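# Put four cartons flat into the blue container

## Task

Get every one of the four cartons into the blue container so that each rests flat on the container's floor with the same face upward that it showed at the beginning.

## Robot and tools

Robot: two six-joint arms, left_arm and right_arm. Each carries an identical five-finger right hand, so the hands are not mirrored and every hand axis and number means the same on both. No carton may leave the table or be left off it. Also avoid dropping cartons, releasing them while they move, slamming, and hard pushes.

Frames. The scene frame has its origin at table height, midway between the nominal arm bases, with +z up and +x out over the table. left_arm is on the +y side; these names do not match image sides. Actual bases: left_arm at (+0.078, +0.634, +0.077) m, right_arm at (-0.062, -0.560, +0.077) m, both nearly unrotated. Each arm reports hand positions, orientations, velocities and Hand target in its own base frame. Fixed cameras and the table use the scene frame. The hand point sits 0.05 m in front of the palm. Its +z runs along the straight fingers, +y points out of the palm, and +x points across the palm away from the thumb. Fingers reach about 0.06 to 0.07 m past it. A wrist bracket on the little-finger side can strike things. With a level hand, the wrist may hang below the hand point and touch the table first.

The 28-number row is used by execute_actions and move. It has left_arm dx, dy, dz, rx, ry, rz, then the left hand's eight numbers, then the same fourteen for right_arm. Every number lies in [-1, 1]. The six pose numbers are an offset, not a pose. They are measured along that arm's own base axes from its Hand target at the start of the action or move, and the turn is taken about that position. 1.0 equals 0.6 m for dx, dy, dz and 180 degrees for rotation; rx, ry, rz form one rotation vector. Sending six zeros asks again for the current Hand target. Offsets accumulate across calls because each call starts from the new Hand target. The controller clips commanded orientation to within 32 degrees of the measured one.

The hand's eight numbers are absolute targets, in this order: little, ring, middle, index, thumb_bend, thumb_turn, force_limit, speed. For the fingers and thumb_bend, +1 is straight and -1 is curled. For thumb_turn, +1 puts the thumb beside the palm and -1 puts it in front, opposite the fingers. force_limit runs linearly from about 0 N at -1 to 10 N at +1, or 15 N for the two thumb motors. speed rises from near zero at -1 to full at +0.48 and stays full above that. To leave a hand unchanged, repeat the last eight numbers it was sent. A grip spans roughly 0.035 to 0.065 m with the thumb turned in front. Close at speed -0.94 or lower for a soft grip. To squeeze harder, raise force_limit and send a more-closed target.

execute_actions: actions is a list of actions. Each action is a list of up to 15 rows, one per 1/30 s step, so each action lasts 0.5 s; a short action repeats its last row. Every row in an action counts from the same start pose. cameras is optional and takes names, ['all'] or []. An empty actions list returns images.

move: target is one row, or a list of up to 15 rows that all count from the same starting Hand targets. The hand point follows a straight line and does not avoid obstacles. speed is in m/s, from 0.002 to 3.2, default 0.25, given once or per target. blend, in metres, rounds corners in a list; 0 stops at each target. stop_force, in N from 4 to 120, ends an arm's path when its wrist feels that much push. Use it for slow approaches to contact. Leave it out when lifting away from something the hand presses on, and do not rely on it while the hand rotates. zero (true by default) re-zeroes the sensor first. blocking=false returns early but cannot be combined with stop_force. Keep paths away from an arm's own base.

wait: seconds from 0 to 10. stop: brakes a running move. zoom_image: camera is one of cam_high, cam_low, cam_left_wrist, cam_right_wrist, and region is [x0, y0, x1, y1] in pixels, at most 504 by 504. show_instructions shows the reference page. zero_wrist_force takes arm. finished_scene takes optional scene 1 and ends the scene irreversibly.

Results give, per arm: end_effector_position in metres, end_effector_quat_wxyz, velocities, Hand target, joint positions and torques, and Wrist force and Wrist torque in the hand's own axes plus a peak line. For the hands they give hand_measured, hand_stopped_by (moving, target, force, stalled, fault) and hand_load_n, each in the motor order above. A lost grip shows as hand_load_n dropping near 0. move adds a line with its ending: done, off_target, moving, held or fault. limits=paced means the command was clipped, and limits=held means steps were withheld. A MOTOR HOT line appears at 70 °C, and the arm brakes at 85 °C.

Faults: an arm freezes for 10 s if contact torque reaches a joint limit (elbow 130, wrist joints 46.9, shoulder 287 N m) or if outside force reaches about 150 N. The arms are stiff, so aiming even slightly past a firm surface can trigger this. Keep the arms and hands from touching each other; a clearance check may hold commands back, but it is not complete. Cameras: cam_high, cam_low, cam_left_wrist, cam_right_wrist.

Each tool is called by a JSON object that holds its "name" and its "arguments", one argument or row to a line.

Reference images:

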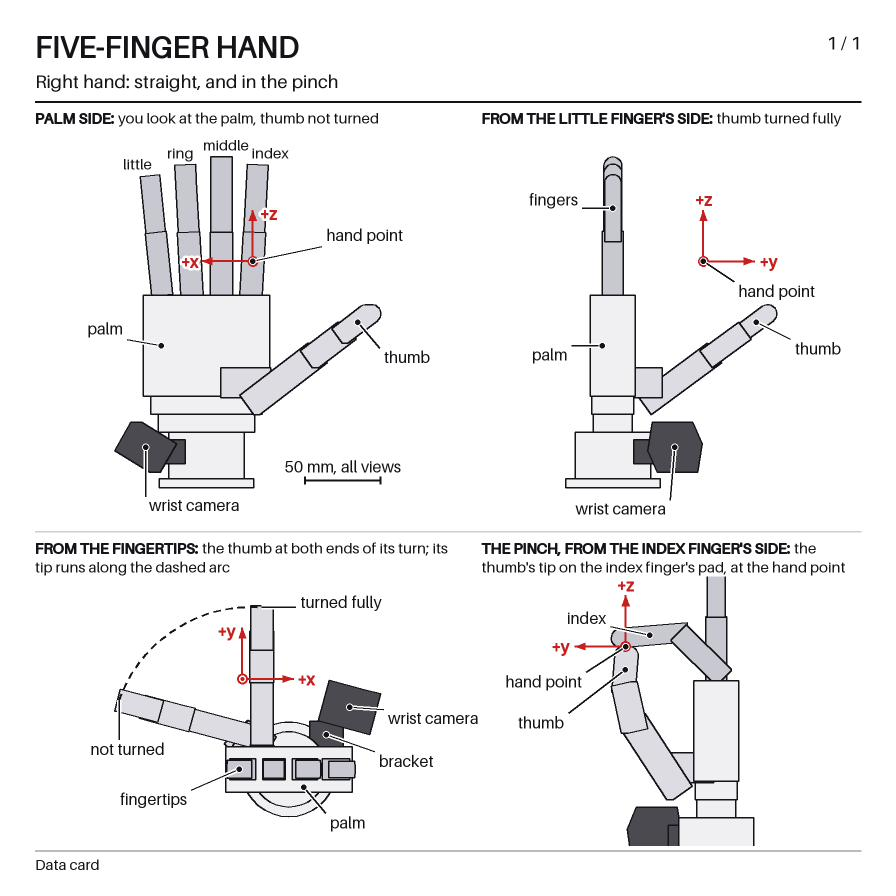

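## Session

{"name": "execute_actions", "arguments": {
  "actions": []
}}

Scene clock: 0.00 s.
left_arm: end_effector_position=(+0.5456, +0.0630, +0.2731) hand_measured=(+1.000, +1.000, +1.000, +1.000, +1.000, +1.000) hand_load_n=(+0.0, +0.0, +0.0, +0.0, +0.0, +0.0) hand_stopped_by=(target, target, target, target, target, target) hand_force_limit=0.00 hand_speed=-0.80 end_effector_quat_wxyz=(+0.296, -0.469, +0.778, +0.294) | right_arm: end_effector_position=(+0.5970, +0.8240, +0.1923) hand_measured=(+1.000, +1.000, +1.000, +1.000, +1.000, +1.000) hand_load_n=(-0.5, +0.0, +0.0, +0.0, +0.0, +0.0) hand_stopped_by=(target, target, target, target, target, target) hand_force_limit=0.00 hand_speed=-0.80 end_effector_quat_wxyz=(+0.165, -0.106, +0.763, +0.615)
Joint positions: left_arm=[-0.625 -1.193 1.93 1.241 0.789 -3.45] | right_arm=[0.556 -0.921 1.643 -0.427 0.703 -0.628]
Joint velocities: within noise
Joint torques (N m): no reading
Motor temperatures (°C): left_arm=[29 30 29 43 40 42] | right_arm=[29 36 28 37 37 34]
Wrist force (N): no reading
Wrist torque (N m): no reading
Wrist force, peak (N): no reading
Hand target: left_arm +0.5456, +0.0630, +0.2731; +0.296, -0.469, +0.778, +0.294 | right_arm +0.5970, +0.8240, +0.1923; +0.165, -0.106, +0.763, +0.615

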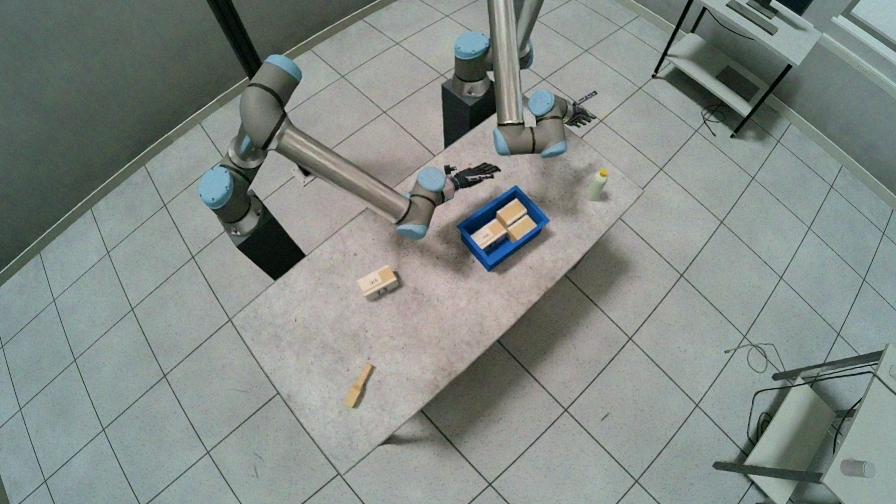

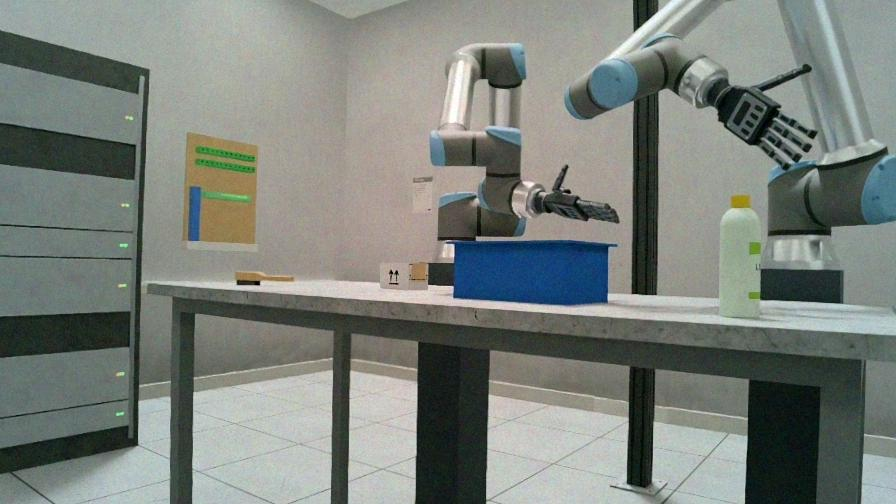

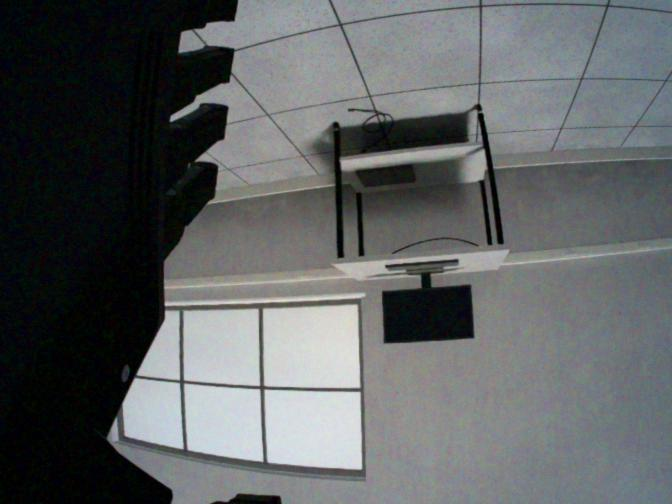

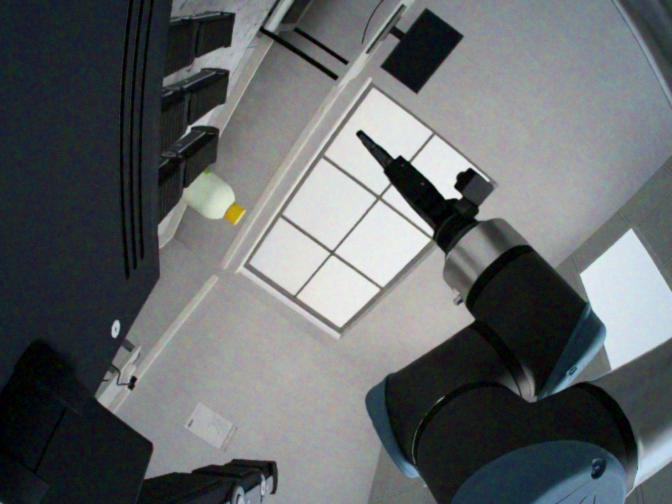

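{"name": "zoom_image", "arguments": {
  "camera": "cam_high",
  "region": [430, 150, 630, 290]
}}

{"name": "zoom_image", "arguments": {
  "camera": "cam_high",
  "region": [330, 240, 430, 320]
}}

{"name": "zoom_image", "arguments": {
  "camera": "cam_low",
  "region": [360, 220, 640, 320]
}}

Scaled by 2.520.

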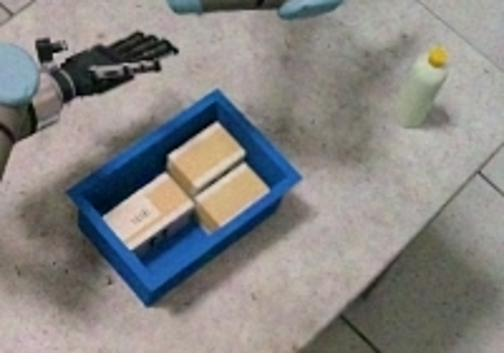

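Scaled by 5.040.

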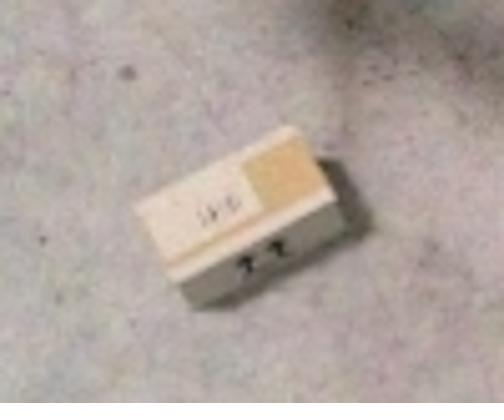

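Scaled by 1.800.

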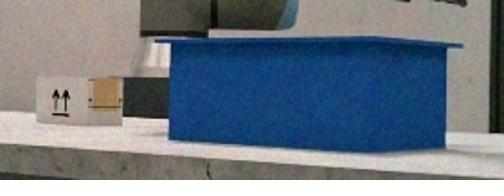

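{"name": "move", "arguments": {
  "target": [
    [0,0,0,0,0,0,1,1,1,1,1,1,0,-0.8,-0.147,-0.683,0.385,-0.4049,-0.2336,0.3411,1,1,1,1,1,1,0,-0.8],
    [0.17,-0.95,0.03,-0.2769,0.0009,0.145,1,1,1,1,1,1,0,-0.8,-0.147,-0.683,0.385,-0.4049,-0.2336,0.3411,1,1,1,1,1,1,0,-0.8]
  ],
  "speed": 0.45,
  "cameras": ["all"]
}}

Scene clock: 74.57 s.
left_arm: end_effector_position=(+0.6475, -0.5069, +0.2911) hand_measured=(+1.000, +1.000, +1.000, +1.000, +1.000, +1.000) hand_load_n=(+0.0, +0.0, +0.0, +0.0, +0.0, +0.0) hand_stopped_by=(target, target, target, target, target, target) hand_force_limit=0.00 hand_speed=-0.80 end_effector_quat_wxyz=(+0.001, +0.707, -0.707, +0.000) | right_arm: end_effector_position=(+0.5088, +0.4142, +0.4233) hand_measured=(+1.000, +1.000, +1.000, +1.000, +1.000, +1.000) hand_load_n=(+0.0, +0.0, +0.0, +0.0, +0.0, +0.0) hand_stopped_by=(target, target, target, target, target, target) hand_force_limit=0.00 hand_speed=-0.80 end_effector_quat_wxyz=(+0.000, +0.707, -0.707, +0.000)
Joint positions: left_arm=[-0.847 -0.807 0.921 1.457 1.572 -3.988] | right_arm=[0.336 -1.212 1.324 1.458 1.57 -2.806]
Joint torques (N m): left_arm=[10.97 -91.31 -50.72 1.62 0.56 0.57] | right_arm=[-13.81 -55.15 -24.01 1.87 2.62 -2.41]
Wrist force (N): left_arm=[0.0 -0.1 1.1] | right_arm=[-0.2 -0.9 0.7]
Wrist torque (N m): left_arm=[0.00 -0.02 -0.06] | right_arm=[-0.10 -0.21 -0.14]
Wrist force, peak (N): left_arm=[-0.3 1.8 2.5] | right_arm=[0.4 -1.0 2.3]
Hand target: left_arm +0.6476, -0.5070, +0.2911; +0.001, +0.707, -0.707, +0.000 | right_arm +0.5088, +0.4142, +0.4233; +0.000, +0.707, -0.707, +0.000
Off the commanded pose: left_arm 0.000 m, 0 deg | right_arm 0.000 m, 0 deg.
move: done
camera_calibration:
cam_left_wrist: T_world_to_cam=[[-0.976359, -0.216148, -0.00158864, 0.532419], [-0.191728, 0.862609, 0.468131, 0.431779], [-0.0998153, 0.457369, -0.883658, 0.668453], [0, 0, 0, 1]] pos_world=[0.669338, -0.563104, 0.3894]
cam_right_wrist: T_world_to_cam=[[-0.979782, -0.199476, -0.0153819, 0.594276], [-0.177067, 0.828782, 0.530818, -0.482803], [-0.093137, 0.52281, -0.847346, 0.302173], [0, 0, 0, 1]] pos_world=[0.524916, 0.360703, 0.521467]

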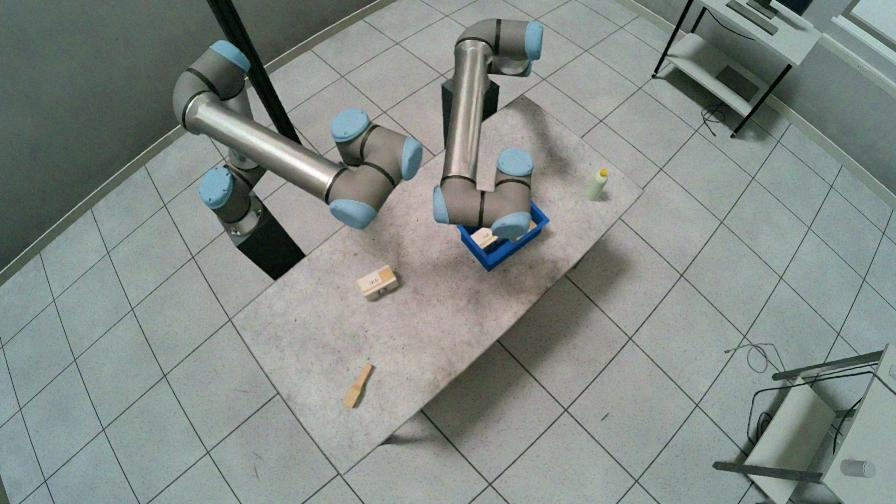

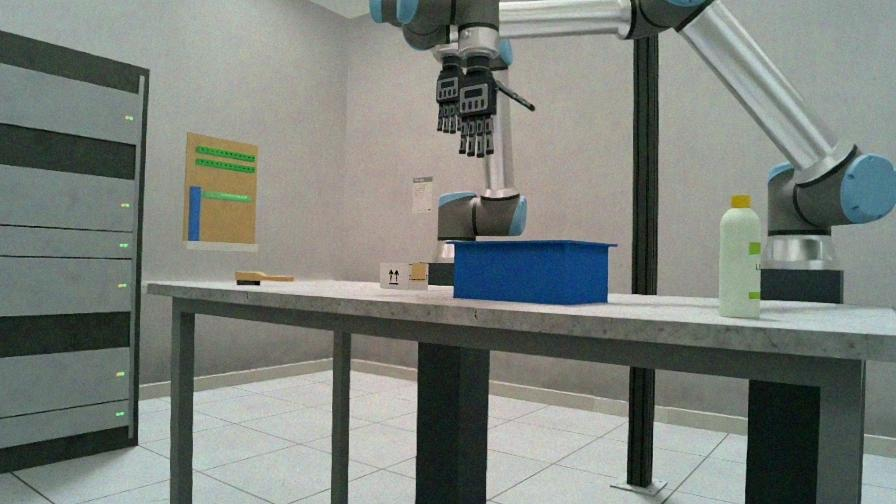

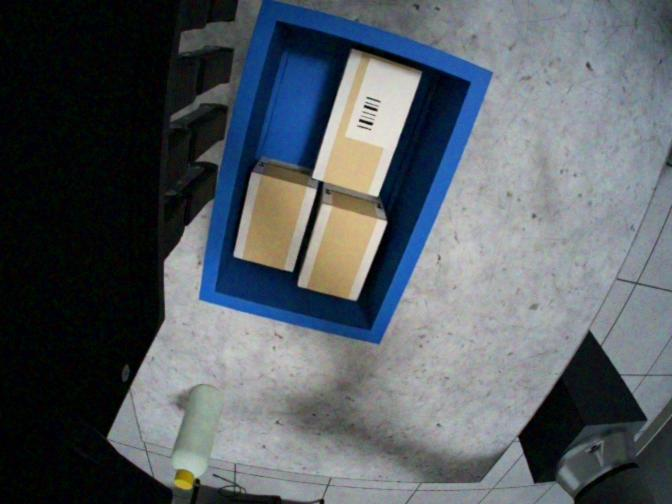

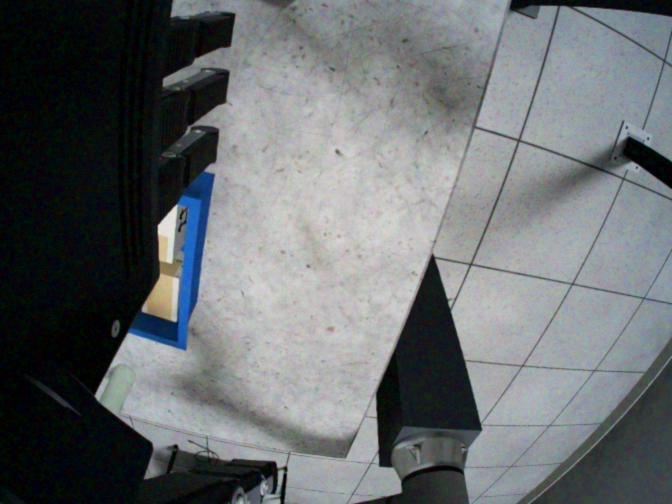

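{"name": "zoom_image", "arguments": {
  "camera": "cam_left_wrist",
  "region": [190, 0, 500, 350]
}}

Scaled by 1.440 from the camera's 672x504 image, which has a finer 960x720 frame.

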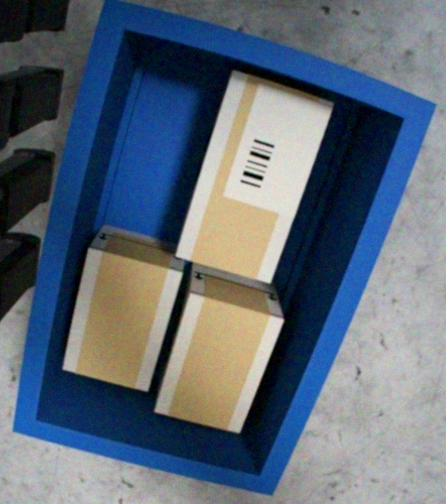

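{"name": "zoom_image", "arguments": {
  "camera": "cam_left_wrist",
  "region": [220, 130, 400, 265]
}}

{"name": "zoom_image", "arguments": {
  "camera": "cam_left_wrist",
  "region": [250, 0, 430, 135]
}}

{"name": "zoom_image", "arguments": {
  "camera": "cam_high",
  "region": [340, 250, 412, 304]
}}

Scaled by 2.800 from the camera's 672x504 image, which has a finer 960x720 frame.

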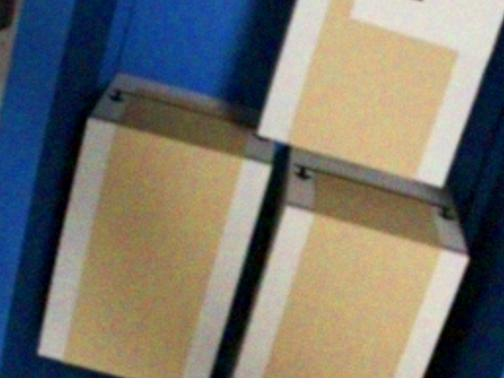

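Scaled by 2.800 from the camera's 672x504 image, which has a finer 960x720 frame.

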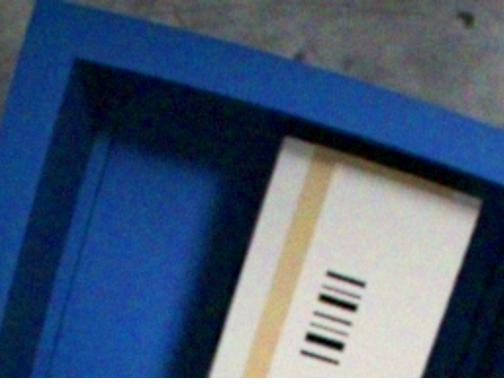

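Scaled by 7.000.

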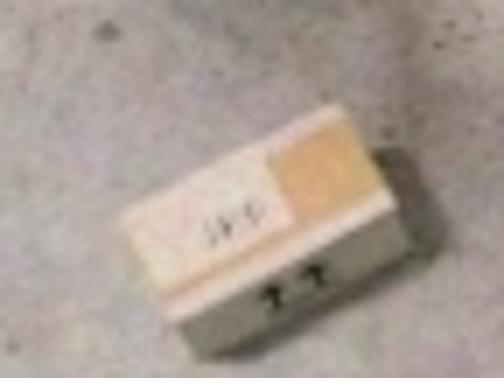

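{"name": "move", "arguments": {
  "target": [-0.0293,0.07,-0.235,0,0,-0.0217,1,1,1,1,1,1,0,-0.8,0,0,0,0,0,0,1,1,1,1,1,1,0,-0.8],
  "speed": 0.2,
  "cameras": ["cam_left_wrist", "cam_high"]
}}

Scene clock: 159.00 s.
left_arm: end_effector_position=(+0.6301, -0.4650, +0.1501) hand_measured=(+1.000, +1.000, +1.000, +1.000, +1.000, +1.000) hand_load_n=(+0.0, +0.0, +0.0, +0.0, +0.0, +0.0) hand_stopped_by=(target, target, target, target, target, target) hand_force_limit=0.00 hand_speed=-0.80 end_effector_quat_wxyz=(+0.001, +0.683, -0.731, +0.000) | right_arm: end_effector_position=(+0.5088, +0.4142, +0.4233) hand_measured=(+1.000, +1.000, +1.000, +1.000, +1.000, +1.000) hand_load_n=(+0.0, +0.0, +0.0, +0.0, +0.0, +0.0) hand_stopped_by=(target, target, target, target, target, target) hand_force_limit=0.00 hand_speed=-0.80 end_effector_quat_wxyz=(+0.000, +0.707, -0.707, +0.000)
Joint positions: left_arm=[-0.834 -0.815 1.189 1.196 1.572 -3.908] | right_arm=[0.336 -1.212 1.324 1.458 1.57 -2.806]
Joint torques (N m): left_arm=[-5.56 -105.23 -37.07 4.84 0.15 -3.64] | right_arm=[-16.64 -53.38 -23.41 2.19 1.94 -2.08]
Wrist force (N): left_arm=[0.1 -0.5 1.4] | right_arm=[0.2 -0.4 0.4]
Wrist torque (N m): left_arm=[-0.11 -0.07 0.04] | right_arm=[0.00 -0.27 -0.09]
Wrist force, peak (N): left_arm=[-0.6 0.5 3.2] | right_arm=[-0.1 -1.4 0.3]
Hand target: left_arm +0.6300, -0.4650, +0.1501; +0.001, +0.683, -0.731, +0.000 | right_arm +0.5088, +0.4142, +0.4233; +0.000, +0.707, -0.707, +0.000
Off the commanded pose: left_arm 0.000 m, 0 deg | right_arm 0.000 m, 0 deg.
move: done
camera_calibration:
cam_left_wrist: T_world_to_cam=[[-0.988785, -0.149337, -0.00159863, 0.563122], [-0.132727, 0.873803, 0.467816, 0.426327], [-0.0684653, 0.462781, -0.883825, 0.505691], [0, 0, 0, 1]] pos_world=[0.648014, -0.522456, 0.2484]
Images, in order (width x height): cam_high 896x504, cam_left_wrist 672x504.

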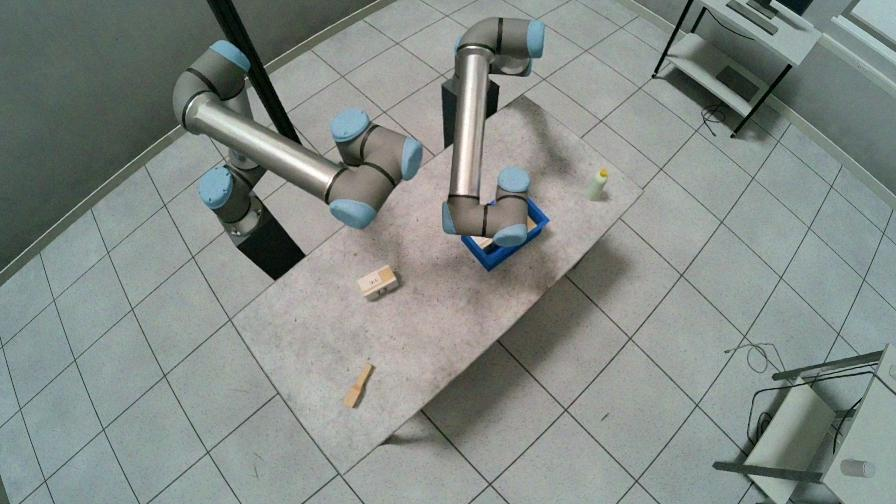

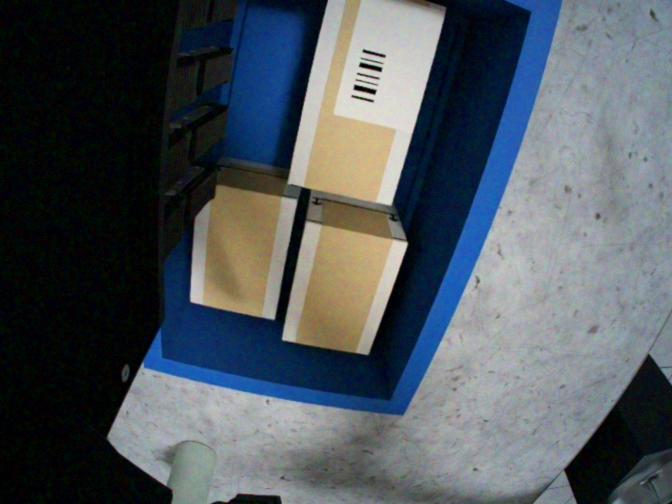

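{"name": "move", "arguments": {
  "target": [0,0,-0.2133,0,0,0,1,1,1,1,1,1,0,-0.8,0,0,0,0,0,0,1,1,1,1,1,1,0,-0.8],
  "speed": 0.08,
  "stop_force": 8,
  "cameras": ["cam_left_wrist"]
}}

Scene clock: 171.03 s.
left_arm: end_effector_position=(+0.6300, -0.4650, +0.0222) hand_measured=(+1.000, +1.000, +1.000, +1.000, +1.000, +1.000) hand_load_n=(+0.0, +0.0, +0.0, +0.0, +0.0, +0.0) hand_stopped_by=(target, target, target, target, target, target) hand_force_limit=0.00 hand_speed=-0.80 end_effector_quat_wxyz=(+0.001, +0.683, -0.731, +0.000) | right_arm: end_effector_position=(+0.5088, +0.4142, +0.4233) hand_measured=(+1.000, +1.000, +1.000, +1.000, +1.000, +1.000) hand_load_n=(+0.0, +0.0, +0.0, +0.0, +0.0, +0.0) hand_stopped_by=(target, target, target, target, target, target) hand_force_limit=0.00 hand_speed=-0.80 end_effector_quat_wxyz=(+0.000, +0.707, -0.707, +0.000)
Joint positions: left_arm=[-0.834 -0.717 1.257 1.031 1.572 -3.908] | right_arm=[0.336 -1.212 1.324 1.458 1.57 -2.806]
Joint torques (N m): left_arm=[-10.43 -107.33 -44.9 7.68 -1.72 -3.27] | right_arm=[-15.57 -56.36 -23.95 1.83 2.27 -2.17]
Wrist force (N): left_arm=[0.5 0.0 0.5] | right_arm=[0.0 -0.9 0.5]
Wrist torque (N m): left_arm=[0.05 -0.11 0.07] | right_arm=[-0.09 -0.23 -0.13]
Wrist force, peak (N): left_arm=[0.2 0.1 1.7] | right_arm=[0.1 -0.9 1.0]
Hand target: left_arm +0.6300, -0.4650, +0.0222; +0.001, +0.683, -0.731, +0.000 | right_arm +0.5088, +0.4142, +0.4233; +0.000, +0.707, -0.707, +0.000
Off the commanded pose: left_arm 0.000 m, 0 deg | right_arm 0.000 m, 0 deg.
move: done
camera_calibration:
cam_left_wrist: T_world_to_cam=[[-0.988792, -0.149291, -0.00168611, 0.562956], [-0.132728, 0.873809, 0.467804, 0.486166], [-0.0683657, 0.462785, -0.883831, 0.392589], [0, 0, 0, 1]] pos_world=[0.648014, -0.522456, 0.1205]
Images, in order (width x height): cam_left_wrist 672x504.

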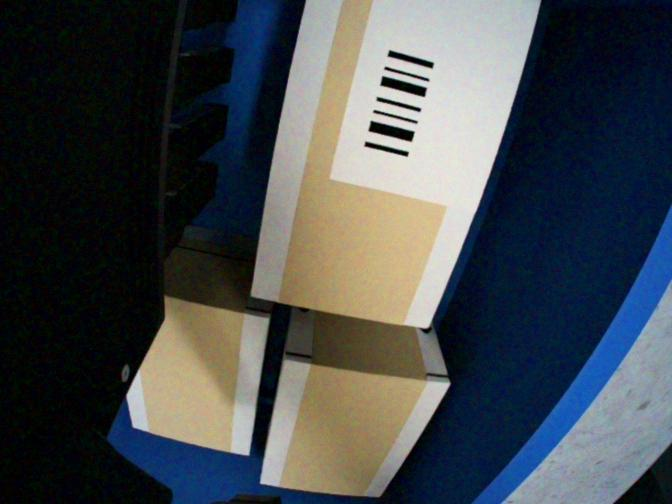

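{"name": "move", "arguments": {
  "target": [-0.108,0.0074,0,0,0,0,1,1,1,1,1,1,0,-0.8,0,0,0,0,0,0,1,1,1,1,1,1,0,-0.8],
  "speed": 0.05,
  "stop_force": 10,
  "cameras": ["cam_left_wrist"]
}}

Scene clock: 178.43 s.
left_arm: end_effector_position=(+0.5652, -0.4606, +0.0222) hand_measured=(+1.000, +1.000, +1.000, +1.000, +1.000, +1.000) hand_load_n=(+0.0, +0.0, +0.0, +0.0, +0.0, +0.0) hand_stopped_by=(target, target, target, target, target, target) hand_force_limit=0.00 hand_speed=-0.80 end_effector_quat_wxyz=(+0.001, +0.683, -0.731, +0.000) | right_arm: end_effector_position=(+0.5088, +0.4142, +0.4233) hand_measured=(+1.000, +1.000, +1.000, +1.000, +1.000, +1.000) hand_load_n=(+0.0, +0.0, +0.0, +0.0, +0.0, +0.0) hand_stopped_by=(target, target, target, target, target, target) hand_force_limit=0.00 hand_speed=-0.80 end_effector_quat_wxyz=(+0.000, +0.707, -0.707, +0.000)
Joint positions: left_arm=[-0.892 -0.795 1.408 0.958 1.572 -3.965] | right_arm=[0.336 -1.212 1.324 1.458 1.57 -2.806]
Joint torques (N m): left_arm=[11.1 -76.79 -43.27 7.72 -0.18 3.34] | right_arm=[-14.53 -53.52 -23.5 1.94 2.45 -2.01]
Wrist force (N): left_arm=[0.1 -0.2 1.1] | right_arm=[0.4 -0.9 0.9]
Wrist torque (N m): left_arm=[-0.05 -0.07 0.03] | right_arm=[-0.11 -0.31 -0.10]
Wrist force, peak (N): left_arm=[0.7 -3.3 0.5] | right_arm=[0.4 -1.1 0.8]
Hand target: left_arm +0.5652, -0.4606, +0.0222; +0.001, +0.683, -0.731, +0.000 | right_arm +0.5088, +0.4142, +0.4233; +0.000, +0.707, -0.707, +0.000
Off the commanded pose: left_arm 0.000 m, 0 deg | right_arm 0.000 m, 0 deg.
move: done
camera_calibration:
cam_left_wrist: T_world_to_cam=[[-0.988792, -0.149291, -0.00168611, 0.49954], [-0.132728, 0.873809, 0.467804, 0.473721], [-0.0683657, 0.462785, -0.883831, 0.386122], [0, 0, 0, 1]] pos_world=[0.583214, -0.518056, 0.1205]
Images, in order (width x height): cam_left_wrist 672x504.

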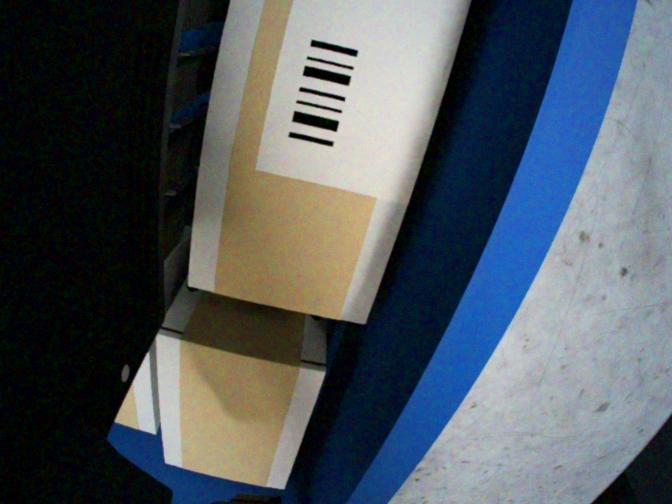

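{"name": "move", "arguments": {
  "target": [
    [0.075,-0.005,0,0,0,0,1,1,1,1,1,1,0,-0.8,0,0,0,0,0,0,1,1,1,1,1,1,0,-0.8],
    [0.0808,0.0817,0,0,0,0,1,1,1,1,1,1,0,-0.8,0,0,0,0,0,0,1,1,1,1,1,1,0,-0.8]
  ],
  "speed": 0.05,
  "stop_force": 8,
  "cameras": ["cam_left_wrist"]
}}

Scene clock: 193.87 s.
left_arm: end_effector_position=(+0.6137, -0.4116, +0.0222) hand_measured=(+1.000, +1.000, +1.000, +1.000, +1.000, +1.000) hand_load_n=(+0.0, +0.0, +0.0, +0.0, +0.0, +0.0) hand_stopped_by=(target, target, target, target, target, target) hand_force_limit=0.00 hand_speed=-0.80 end_effector_quat_wxyz=(+0.001, +0.683, -0.731, +0.000) | right_arm: end_effector_position=(+0.5088, +0.4142, +0.4233) hand_measured=(+1.000, +1.000, +1.000, +1.000, +1.000, +1.000) hand_load_n=(+0.0, +0.0, -0.5, +0.0, +0.0, +0.0) hand_stopped_by=(target, target, target, target, target, target) hand_force_limit=0.00 hand_speed=-0.80 end_effector_quat_wxyz=(+0.000, +0.707, -0.707, +0.000)
Joint positions: left_arm=[-0.804 -0.78 1.38 0.971 1.572 -3.877] | right_arm=[0.336 -1.212 1.324 1.458 1.57 -2.806]
Joint torques (N m): left_arm=[-11.41 -78.7 -43.54 7.59 1.96 -3.68] | right_arm=[-14.23 -56.71 -24.32 1.93 2.21 -1.79]
Wrist force (N): left_arm=[0.2 0.1 1.4] | right_arm=[0.1 -0.7 0.3]
Wrist torque (N m): left_arm=[-0.03 -0.13 0.02] | right_arm=[-0.05 -0.25 -0.12]
Wrist force, peak (N): left_arm=[4.2 -0.5 1.0] | right_arm=[0.2 -1.1 0.9]
Hand target: left_arm +0.6137, -0.4116, +0.0222; +0.001, +0.683, -0.731, +0.000 | right_arm +0.5088, +0.4142, +0.4233; +0.000, +0.707, -0.707, +0.000
Off the commanded pose: left_arm 0.000 m, 0 deg | right_arm 0.000 m, 0 deg.
move: done
camera_calibration:
cam_left_wrist: T_world_to_cam=[[-0.988792, -0.149291, -0.00168611, 0.554811], [-0.132728, 0.873809, 0.467804, 0.437341], [-0.0683657, 0.462785, -0.883831, 0.366762], [0, 0, 0, 1]] pos_world=[0.631714, -0.469056, 0.1205]
Images, in order (width x height): cam_left_wrist 672x504.

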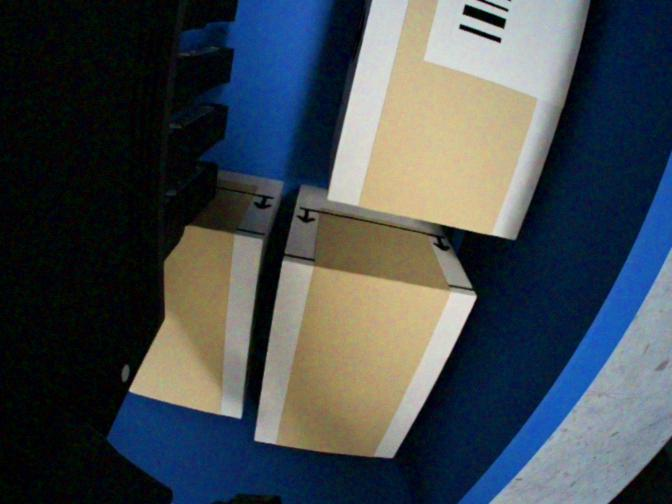

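{"name": "move", "arguments": {
  "target": [
    [0,0,0.23,0,0,0,1,1,1,1,1,1,0,-0.8,0,0,0,0,0,0,1,1,1,1,1,1,0,-0.8],
    [0.06,-0.16,0.45,0,0,0,1,1,1,1,1,1,0,-0.8,0,0,0,0,0,0,1,1,1,1,1,1,0,-0.8]
  ],
  "speed": 0.25,
  "blend": 0.03,
  "cameras": ["cam_left_wrist","cam_high"]
}}

{"name": "zoom_image", "arguments": {
  "camera": "cam_left_wrist",
  "region": [200, 0, 400, 150]
}}

{"name": "zoom_image", "arguments": {
  "camera": "cam_left_wrist",
  "region": [200, 140, 500, 360]
}}

Scene clock: 202.87 s.
left_arm: end_effector_position=(+0.6496, -0.5076, +0.2920) hand_measured=(+1.000, +1.000, +1.000, +1.000, +1.000, +1.000) hand_load_n=(+0.0, +0.0, +0.0, +0.0, +0.0, +0.0) hand_stopped_by=(target, target, target, target, target, target) hand_force_limit=0.00 hand_speed=-0.80 end_effector_quat_wxyz=(+0.001, +0.683, -0.731, +0.000) | right_arm: end_effector_position=(+0.5088, +0.4142, +0.4233) hand_measured=(+1.000, +1.000, +1.000, +1.000, +1.000, +1.000) hand_load_n=(+0.0, +0.0, +0.0, +0.0, +0.0, +0.0) hand_stopped_by=(target, target, target, target, target, target) hand_force_limit=0.00 hand_speed=-0.80 end_effector_quat_wxyz=(+0.000, +0.707, -0.707, +0.000)
Joint positions: left_arm=[-0.85 -0.802 0.91 1.462 1.572 -3.924] | right_arm=[0.336 -1.212 1.324 1.458 1.57 -2.806]
Joint torques (N m): left_arm=[11.48 -101.19 -48.88 4.82 3.09 3.7] | right_arm=[-15.16 -52.56 -24.56 1.88 1.97 -2.45]
Wrist force (N): left_arm=[0.4 0.4 1.0] | right_arm=[0.1 -1.1 0.5]
Wrist torque (N m): left_arm=[0.06 -0.08 0.03] | right_arm=[-0.11 -0.26 -0.12]
Wrist force, peak (N): left_arm=[0.4 -0.5 4.1] | right_arm=[0.4 -0.9 1.0]
Hand target: left_arm +0.6497, -0.5076, +0.2922; +0.001, +0.683, -0.731, +0.000 | right_arm +0.5088, +0.4142, +0.4233; +0.000, +0.707, -0.707, +0.000
Off the commanded pose: left_arm 0.000 m, 0 deg | right_arm 0.000 m, 0 deg.
move: done
camera_calibration:
cam_left_wrist: T_world_to_cam=[[-0.988791, -0.149297, -0.00170573, 0.576436], [-0.132736, 0.873767, 0.467881, 0.39973], [-0.0683628, 0.462863, -0.88379, 0.652127], [0, 0, 0, 1]] pos_world=[0.667614, -0.565056, 0.390301]
Images, in order (width x height): cam_high 896x504, cam_left_wrist 672x504.

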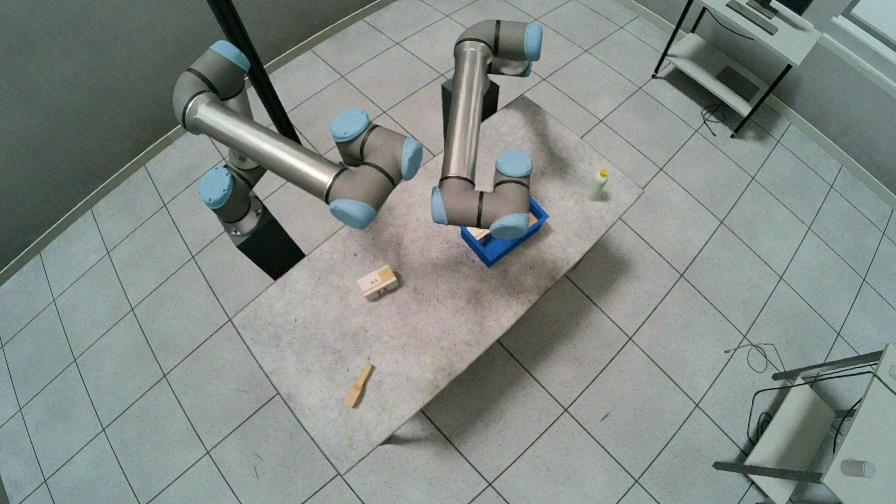

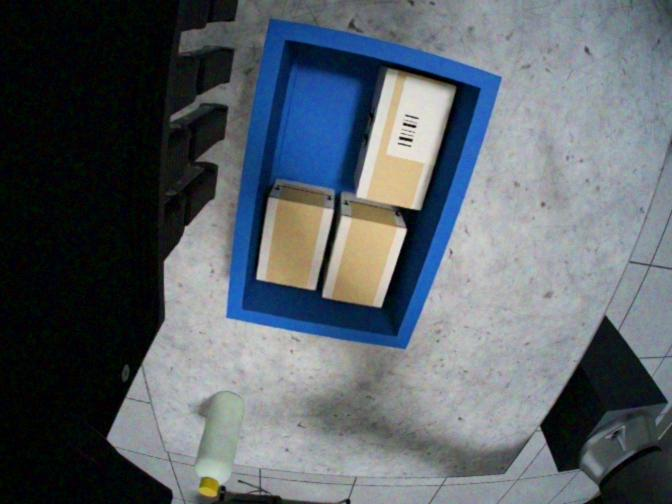

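Scaled by 2.520 from the camera's 672x504 image, which has a finer 960x720 frame.

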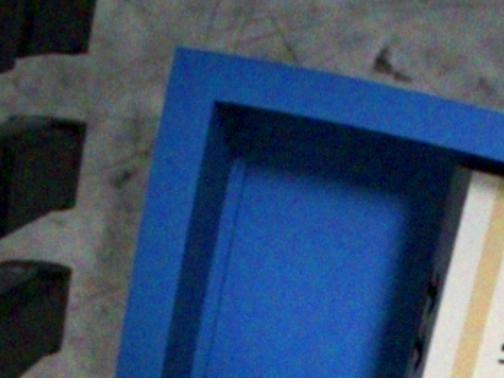

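Scaled by 1.680 from the camera's 672x504 image, which has a finer 960x720 frame.

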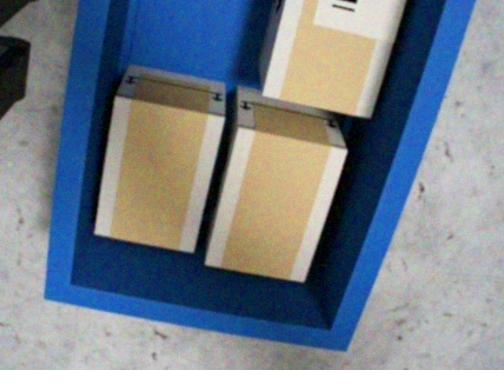

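{"name": "move", "arguments": {
  "target": [
    [-0.025,0.222,0.1,0,0,-0.5,1,1,1,1,1,1,0,-0.8,-0.057,-0.17,-0.25,-0.0175,-0.154,-0.0332,0.65,0.65,0.65,0.65,1,-1,0,0],
    [-0.0495,0.444,0.1,0,0,-0.978,1,1,1,1,1,1,0,-0.8,-0.1147,-0.3353,-0.5088,-0.0351,-0.308,-0.0664,0.65,0.65,0.65,0.65,1,-1,0,0]
  ],
  "speed": 0.4,
  "blend": 0.03,
  "cameras": ["all"]
}}

Scene clock: 336.80 s.
left_arm: end_effector_position=(+0.6200, -0.2411, +0.3522) hand_measured=(+1.000, +1.000, +1.000, +1.000, +1.000, +1.000) hand_load_n=(+0.0, +0.0, +0.0, +0.0, +0.0, +0.0) hand_stopped_by=(target, target, target, target, target, target) hand_force_limit=0.00 hand_speed=-0.80 end_effector_quat_wxyz=(+0.000, +0.707, +0.708, +0.001) | right_arm: end_effector_position=(+0.4399, +0.2129, +0.1180) hand_measured=(+0.650, +0.650, +0.650, +0.650, +1.000, -1.000) hand_load_n=(+0.0, +0.0, +0.0, +0.0, +0.0, +0.0) hand_stopped_by=(target, target, target, target, target, target) hand_force_limit=0.00 hand_speed=0.00 end_effector_quat_wxyz=(+0.291, -0.551, +0.692, -0.365)
Joint positions: left_arm=[-0.656 -1.336 1.615 1.292 1.569 -0.657] | right_arm=[0.187 -1.688 2.403 -0.075 1.909 -2.899]
Joint torques (N m): left_arm=[-6.63 -43.01 -48.94 4.73 2.63 3.28] | right_arm=[19.41 -6.04 -42.53 -0.79 -1.99 2.28]
Wrist force (N): left_arm=[0.1 0.1 1.1] | right_arm=[-0.7 -1.1 0.7]
Wrist torque (N m): left_arm=[0.03 -0.07 0.04] | right_arm=[-0.14 -0.03 0.23]
Wrist force, peak (N): left_arm=[1.6 0.6 0.7] | right_arm=[-0.8 -1.1 1.1]
Hand target: left_arm +0.6200, -0.2412, +0.3522; +0.000, +0.707, +0.707, +0.001 | right_arm +0.4400, +0.2130, +0.1180; +0.291, -0.551, +0.692, -0.365
Off the commanded pose: left_arm 0.000 m, 0 deg | right_arm 0.000 m, 0 deg.
move: done
camera_calibration:
cam_left_wrist: T_world_to_cam=[[0.976058, 0.217503, -0.00156025, -0.542803], [0.19294, -0.862474, 0.467881, -0.485731], [0.10042, -0.45698, -0.88379, 0.253547], [0, 0, 0, 1]] pos_world=[0.598063, -0.185003, 0.4505]
cam_right_wrist: T_world_to_cam=[[-0.570688, -0.0731408, -0.817904, 0.36979], [-0.33799, 0.928666, 0.152785, -0.0720499], [0.748384, 0.363635, -0.554699, -0.22861], [0, 0, 0, 1]] pos_world=[0.357771, 0.177088, 0.18665]

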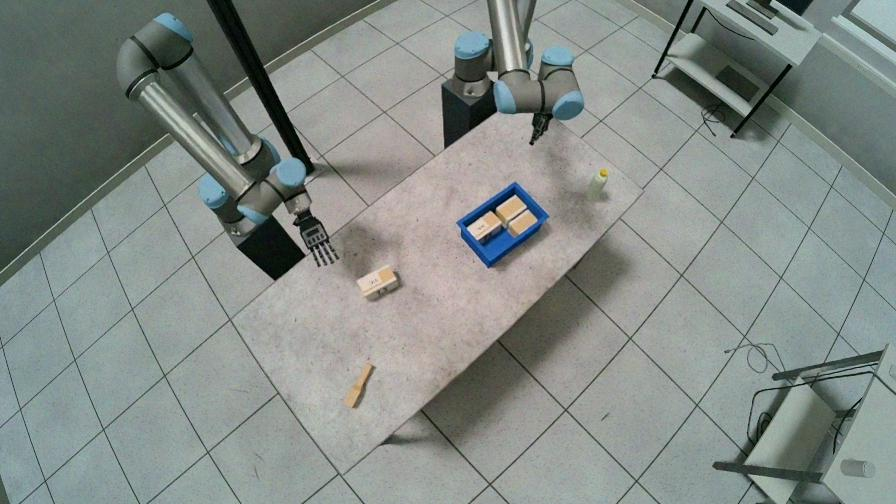

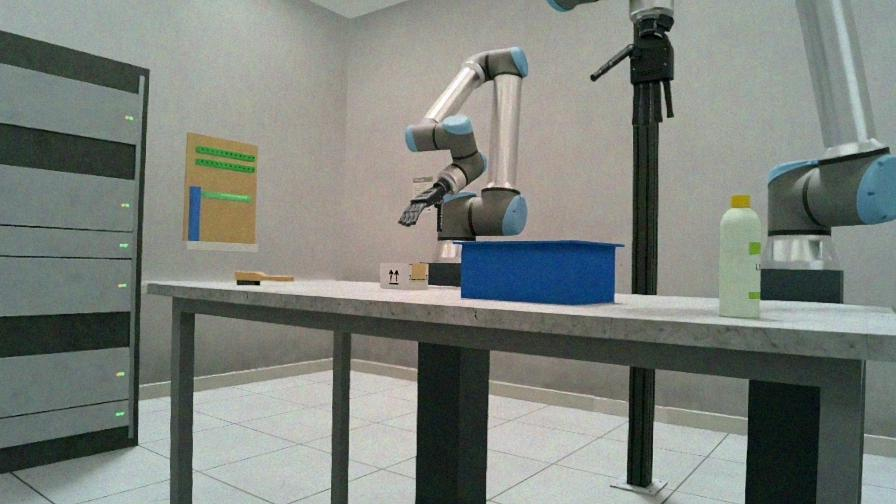

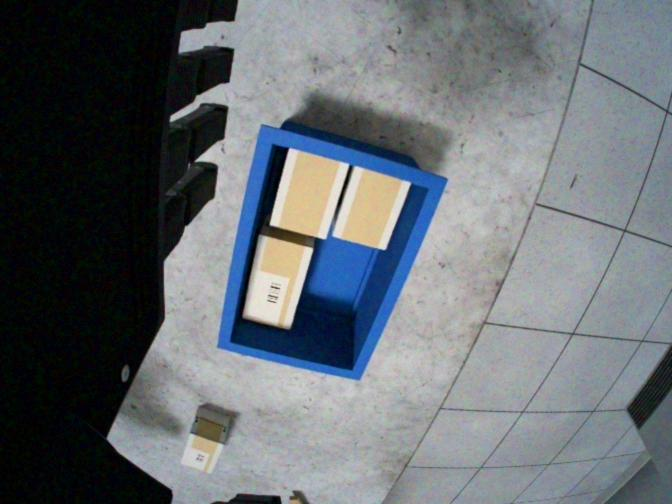

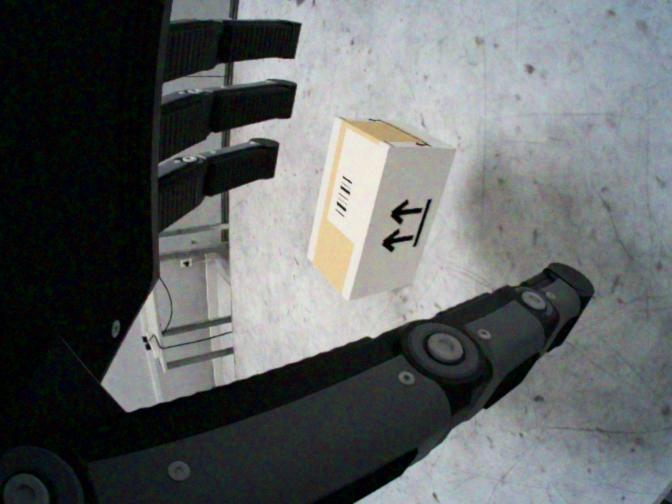

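{"name": "zoom_image", "arguments": {
  "camera": "cam_right_wrist",
  "region": [290, 100, 480, 310]
}}

{"name": "zoom_image", "arguments": {
  "camera": "cam_left_wrist",
  "region": [210, 110, 460, 390]
}}

Scaled by 2.400 from the camera's 672x504 image, which has a finer 960x720 frame.

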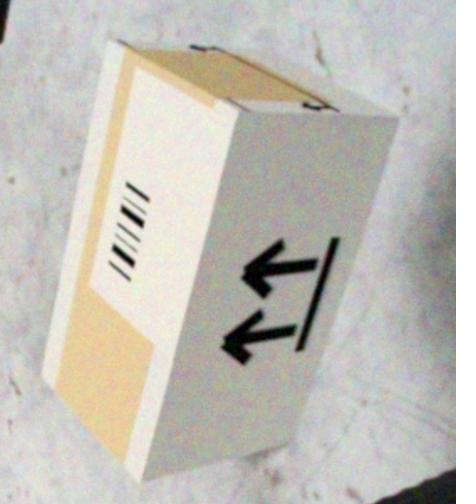

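Scaled by 1.800 from the camera's 672x504 image, which has a finer 960x720 frame.

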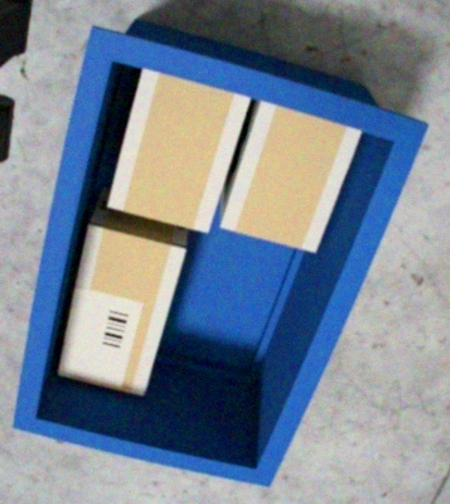

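{"name": "move", "arguments": {
  "target": [0,0,0,0,0,0,1,1,1,1,1,1,0,-0.8,0.2773,0.113,-0.03,0,0,0.0083,0.65,0.65,0.65,0.65,1,-1,0,0],
  "speed": 0.25,
  "cameras": ["cam_right_wrist","cam_high","cam_low"]
}}

{"name": "zoom_image", "arguments": {
  "camera": "cam_low",
  "region": [340, 180, 480, 300]
}}

Scene clock: 392.90 s.
left_arm: end_effector_position=(+0.6200, -0.2412, +0.3522) hand_measured=(+1.000, +1.000, +1.000, +1.000, +1.000, +1.000) hand_load_n=(+0.0, +0.0, +0.0, +0.0, +0.0, +0.0) hand_stopped_by=(target, target, target, target, target, target) hand_force_limit=0.00 hand_speed=-0.80 end_effector_quat_wxyz=(+0.000, +0.707, +0.707, +0.001) | right_arm: end_effector_position=(+0.6062, +0.2808, +0.1000) hand_measured=(+0.650, +0.650, +0.650, +0.650, +1.000, -1.000) hand_load_n=(+0.0, +0.0, +0.0, +0.0, +0.0, +0.0) hand_stopped_by=(target, target, target, target, target, target) hand_force_limit=0.00 hand_speed=0.00 end_effector_quat_wxyz=(+0.296, -0.560, +0.685, -0.362)
Joint positions: left_arm=[-0.656 -1.336 1.615 1.292 1.569 -0.657] | right_arm=[0.253 -1.365 2.103 -0.089 1.941 -2.874]
Joint torques (N m): left_arm=[-11.19 -43.15 -49.5 7.07 -1.26 2.49] | right_arm=[-15.5 -35.14 -28.73 -0.59 -0.16 -0.58]
Wrist force (N): left_arm=[0.3 0.3 0.9] | right_arm=[-0.6 -0.9 0.9]
Wrist torque (N m): left_arm=[0.08 -0.10 0.02] | right_arm=[-0.10 -0.04 -0.01]
Wrist force, peak (N): left_arm=[0.2 0.5 1.3] | right_arm=[-2.2 -1.8 3.1]
Hand target: left_arm +0.6200, -0.2412, +0.3522; +0.000, +0.707, +0.707, +0.001 | right_arm +0.6064, +0.2808, +0.1000; +0.296, -0.560, +0.685, -0.362
Off the commanded pose: left_arm 0.000 m, 0 deg | right_arm 0.000 m, 0 deg.
move: done
camera_calibration:
cam_right_wrist: T_world_to_cam=[[-0.568539, -0.0879921, -0.817937, 0.45782], [-0.362257, 0.919454, 0.152888, -0.0588638], [0.738602, 0.383226, -0.554621, -0.387322], [0, 0, 0, 1]] pos_world=[0.525041, 0.242839, 0.168651]
Images, in order (width x height): cam_high 896x504, cam_low 896x504, cam_right_wrist 672x504.

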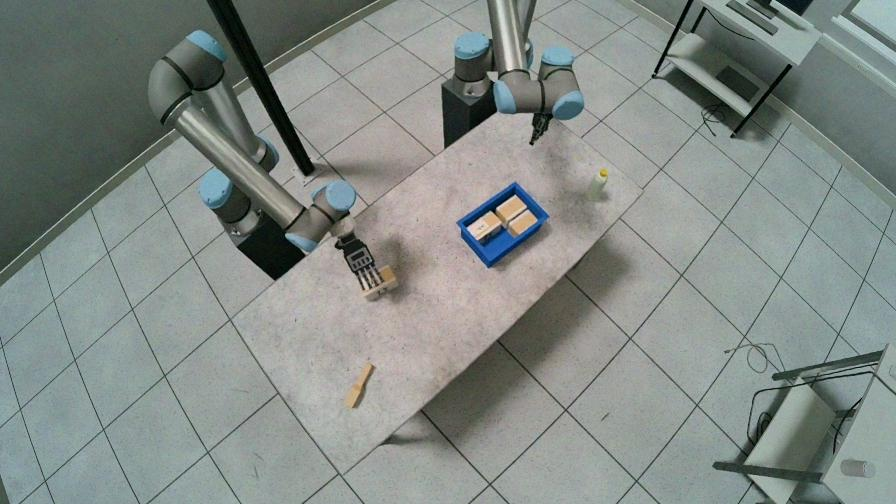

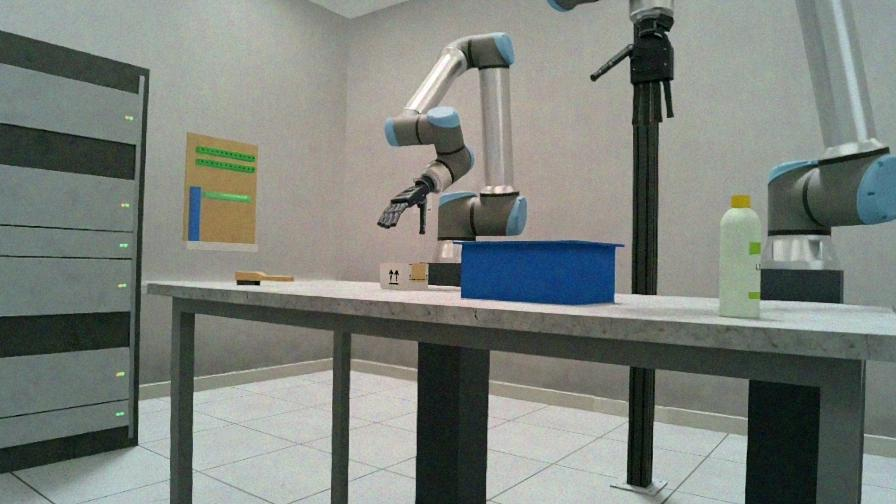

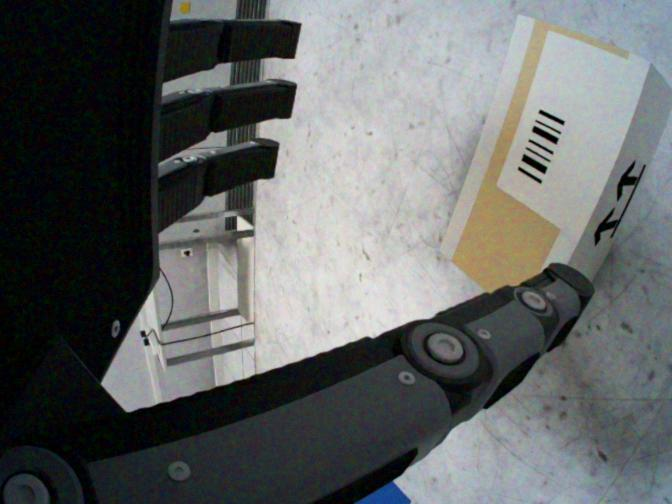

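Scaled by 3.600.

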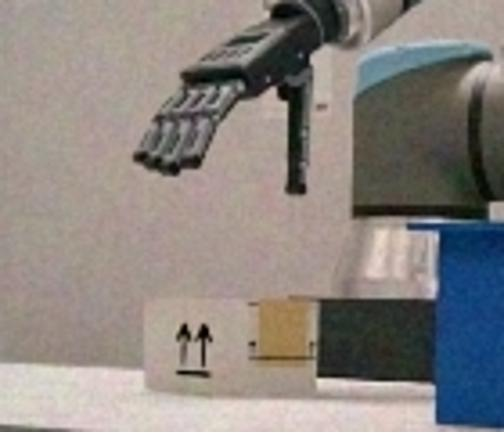

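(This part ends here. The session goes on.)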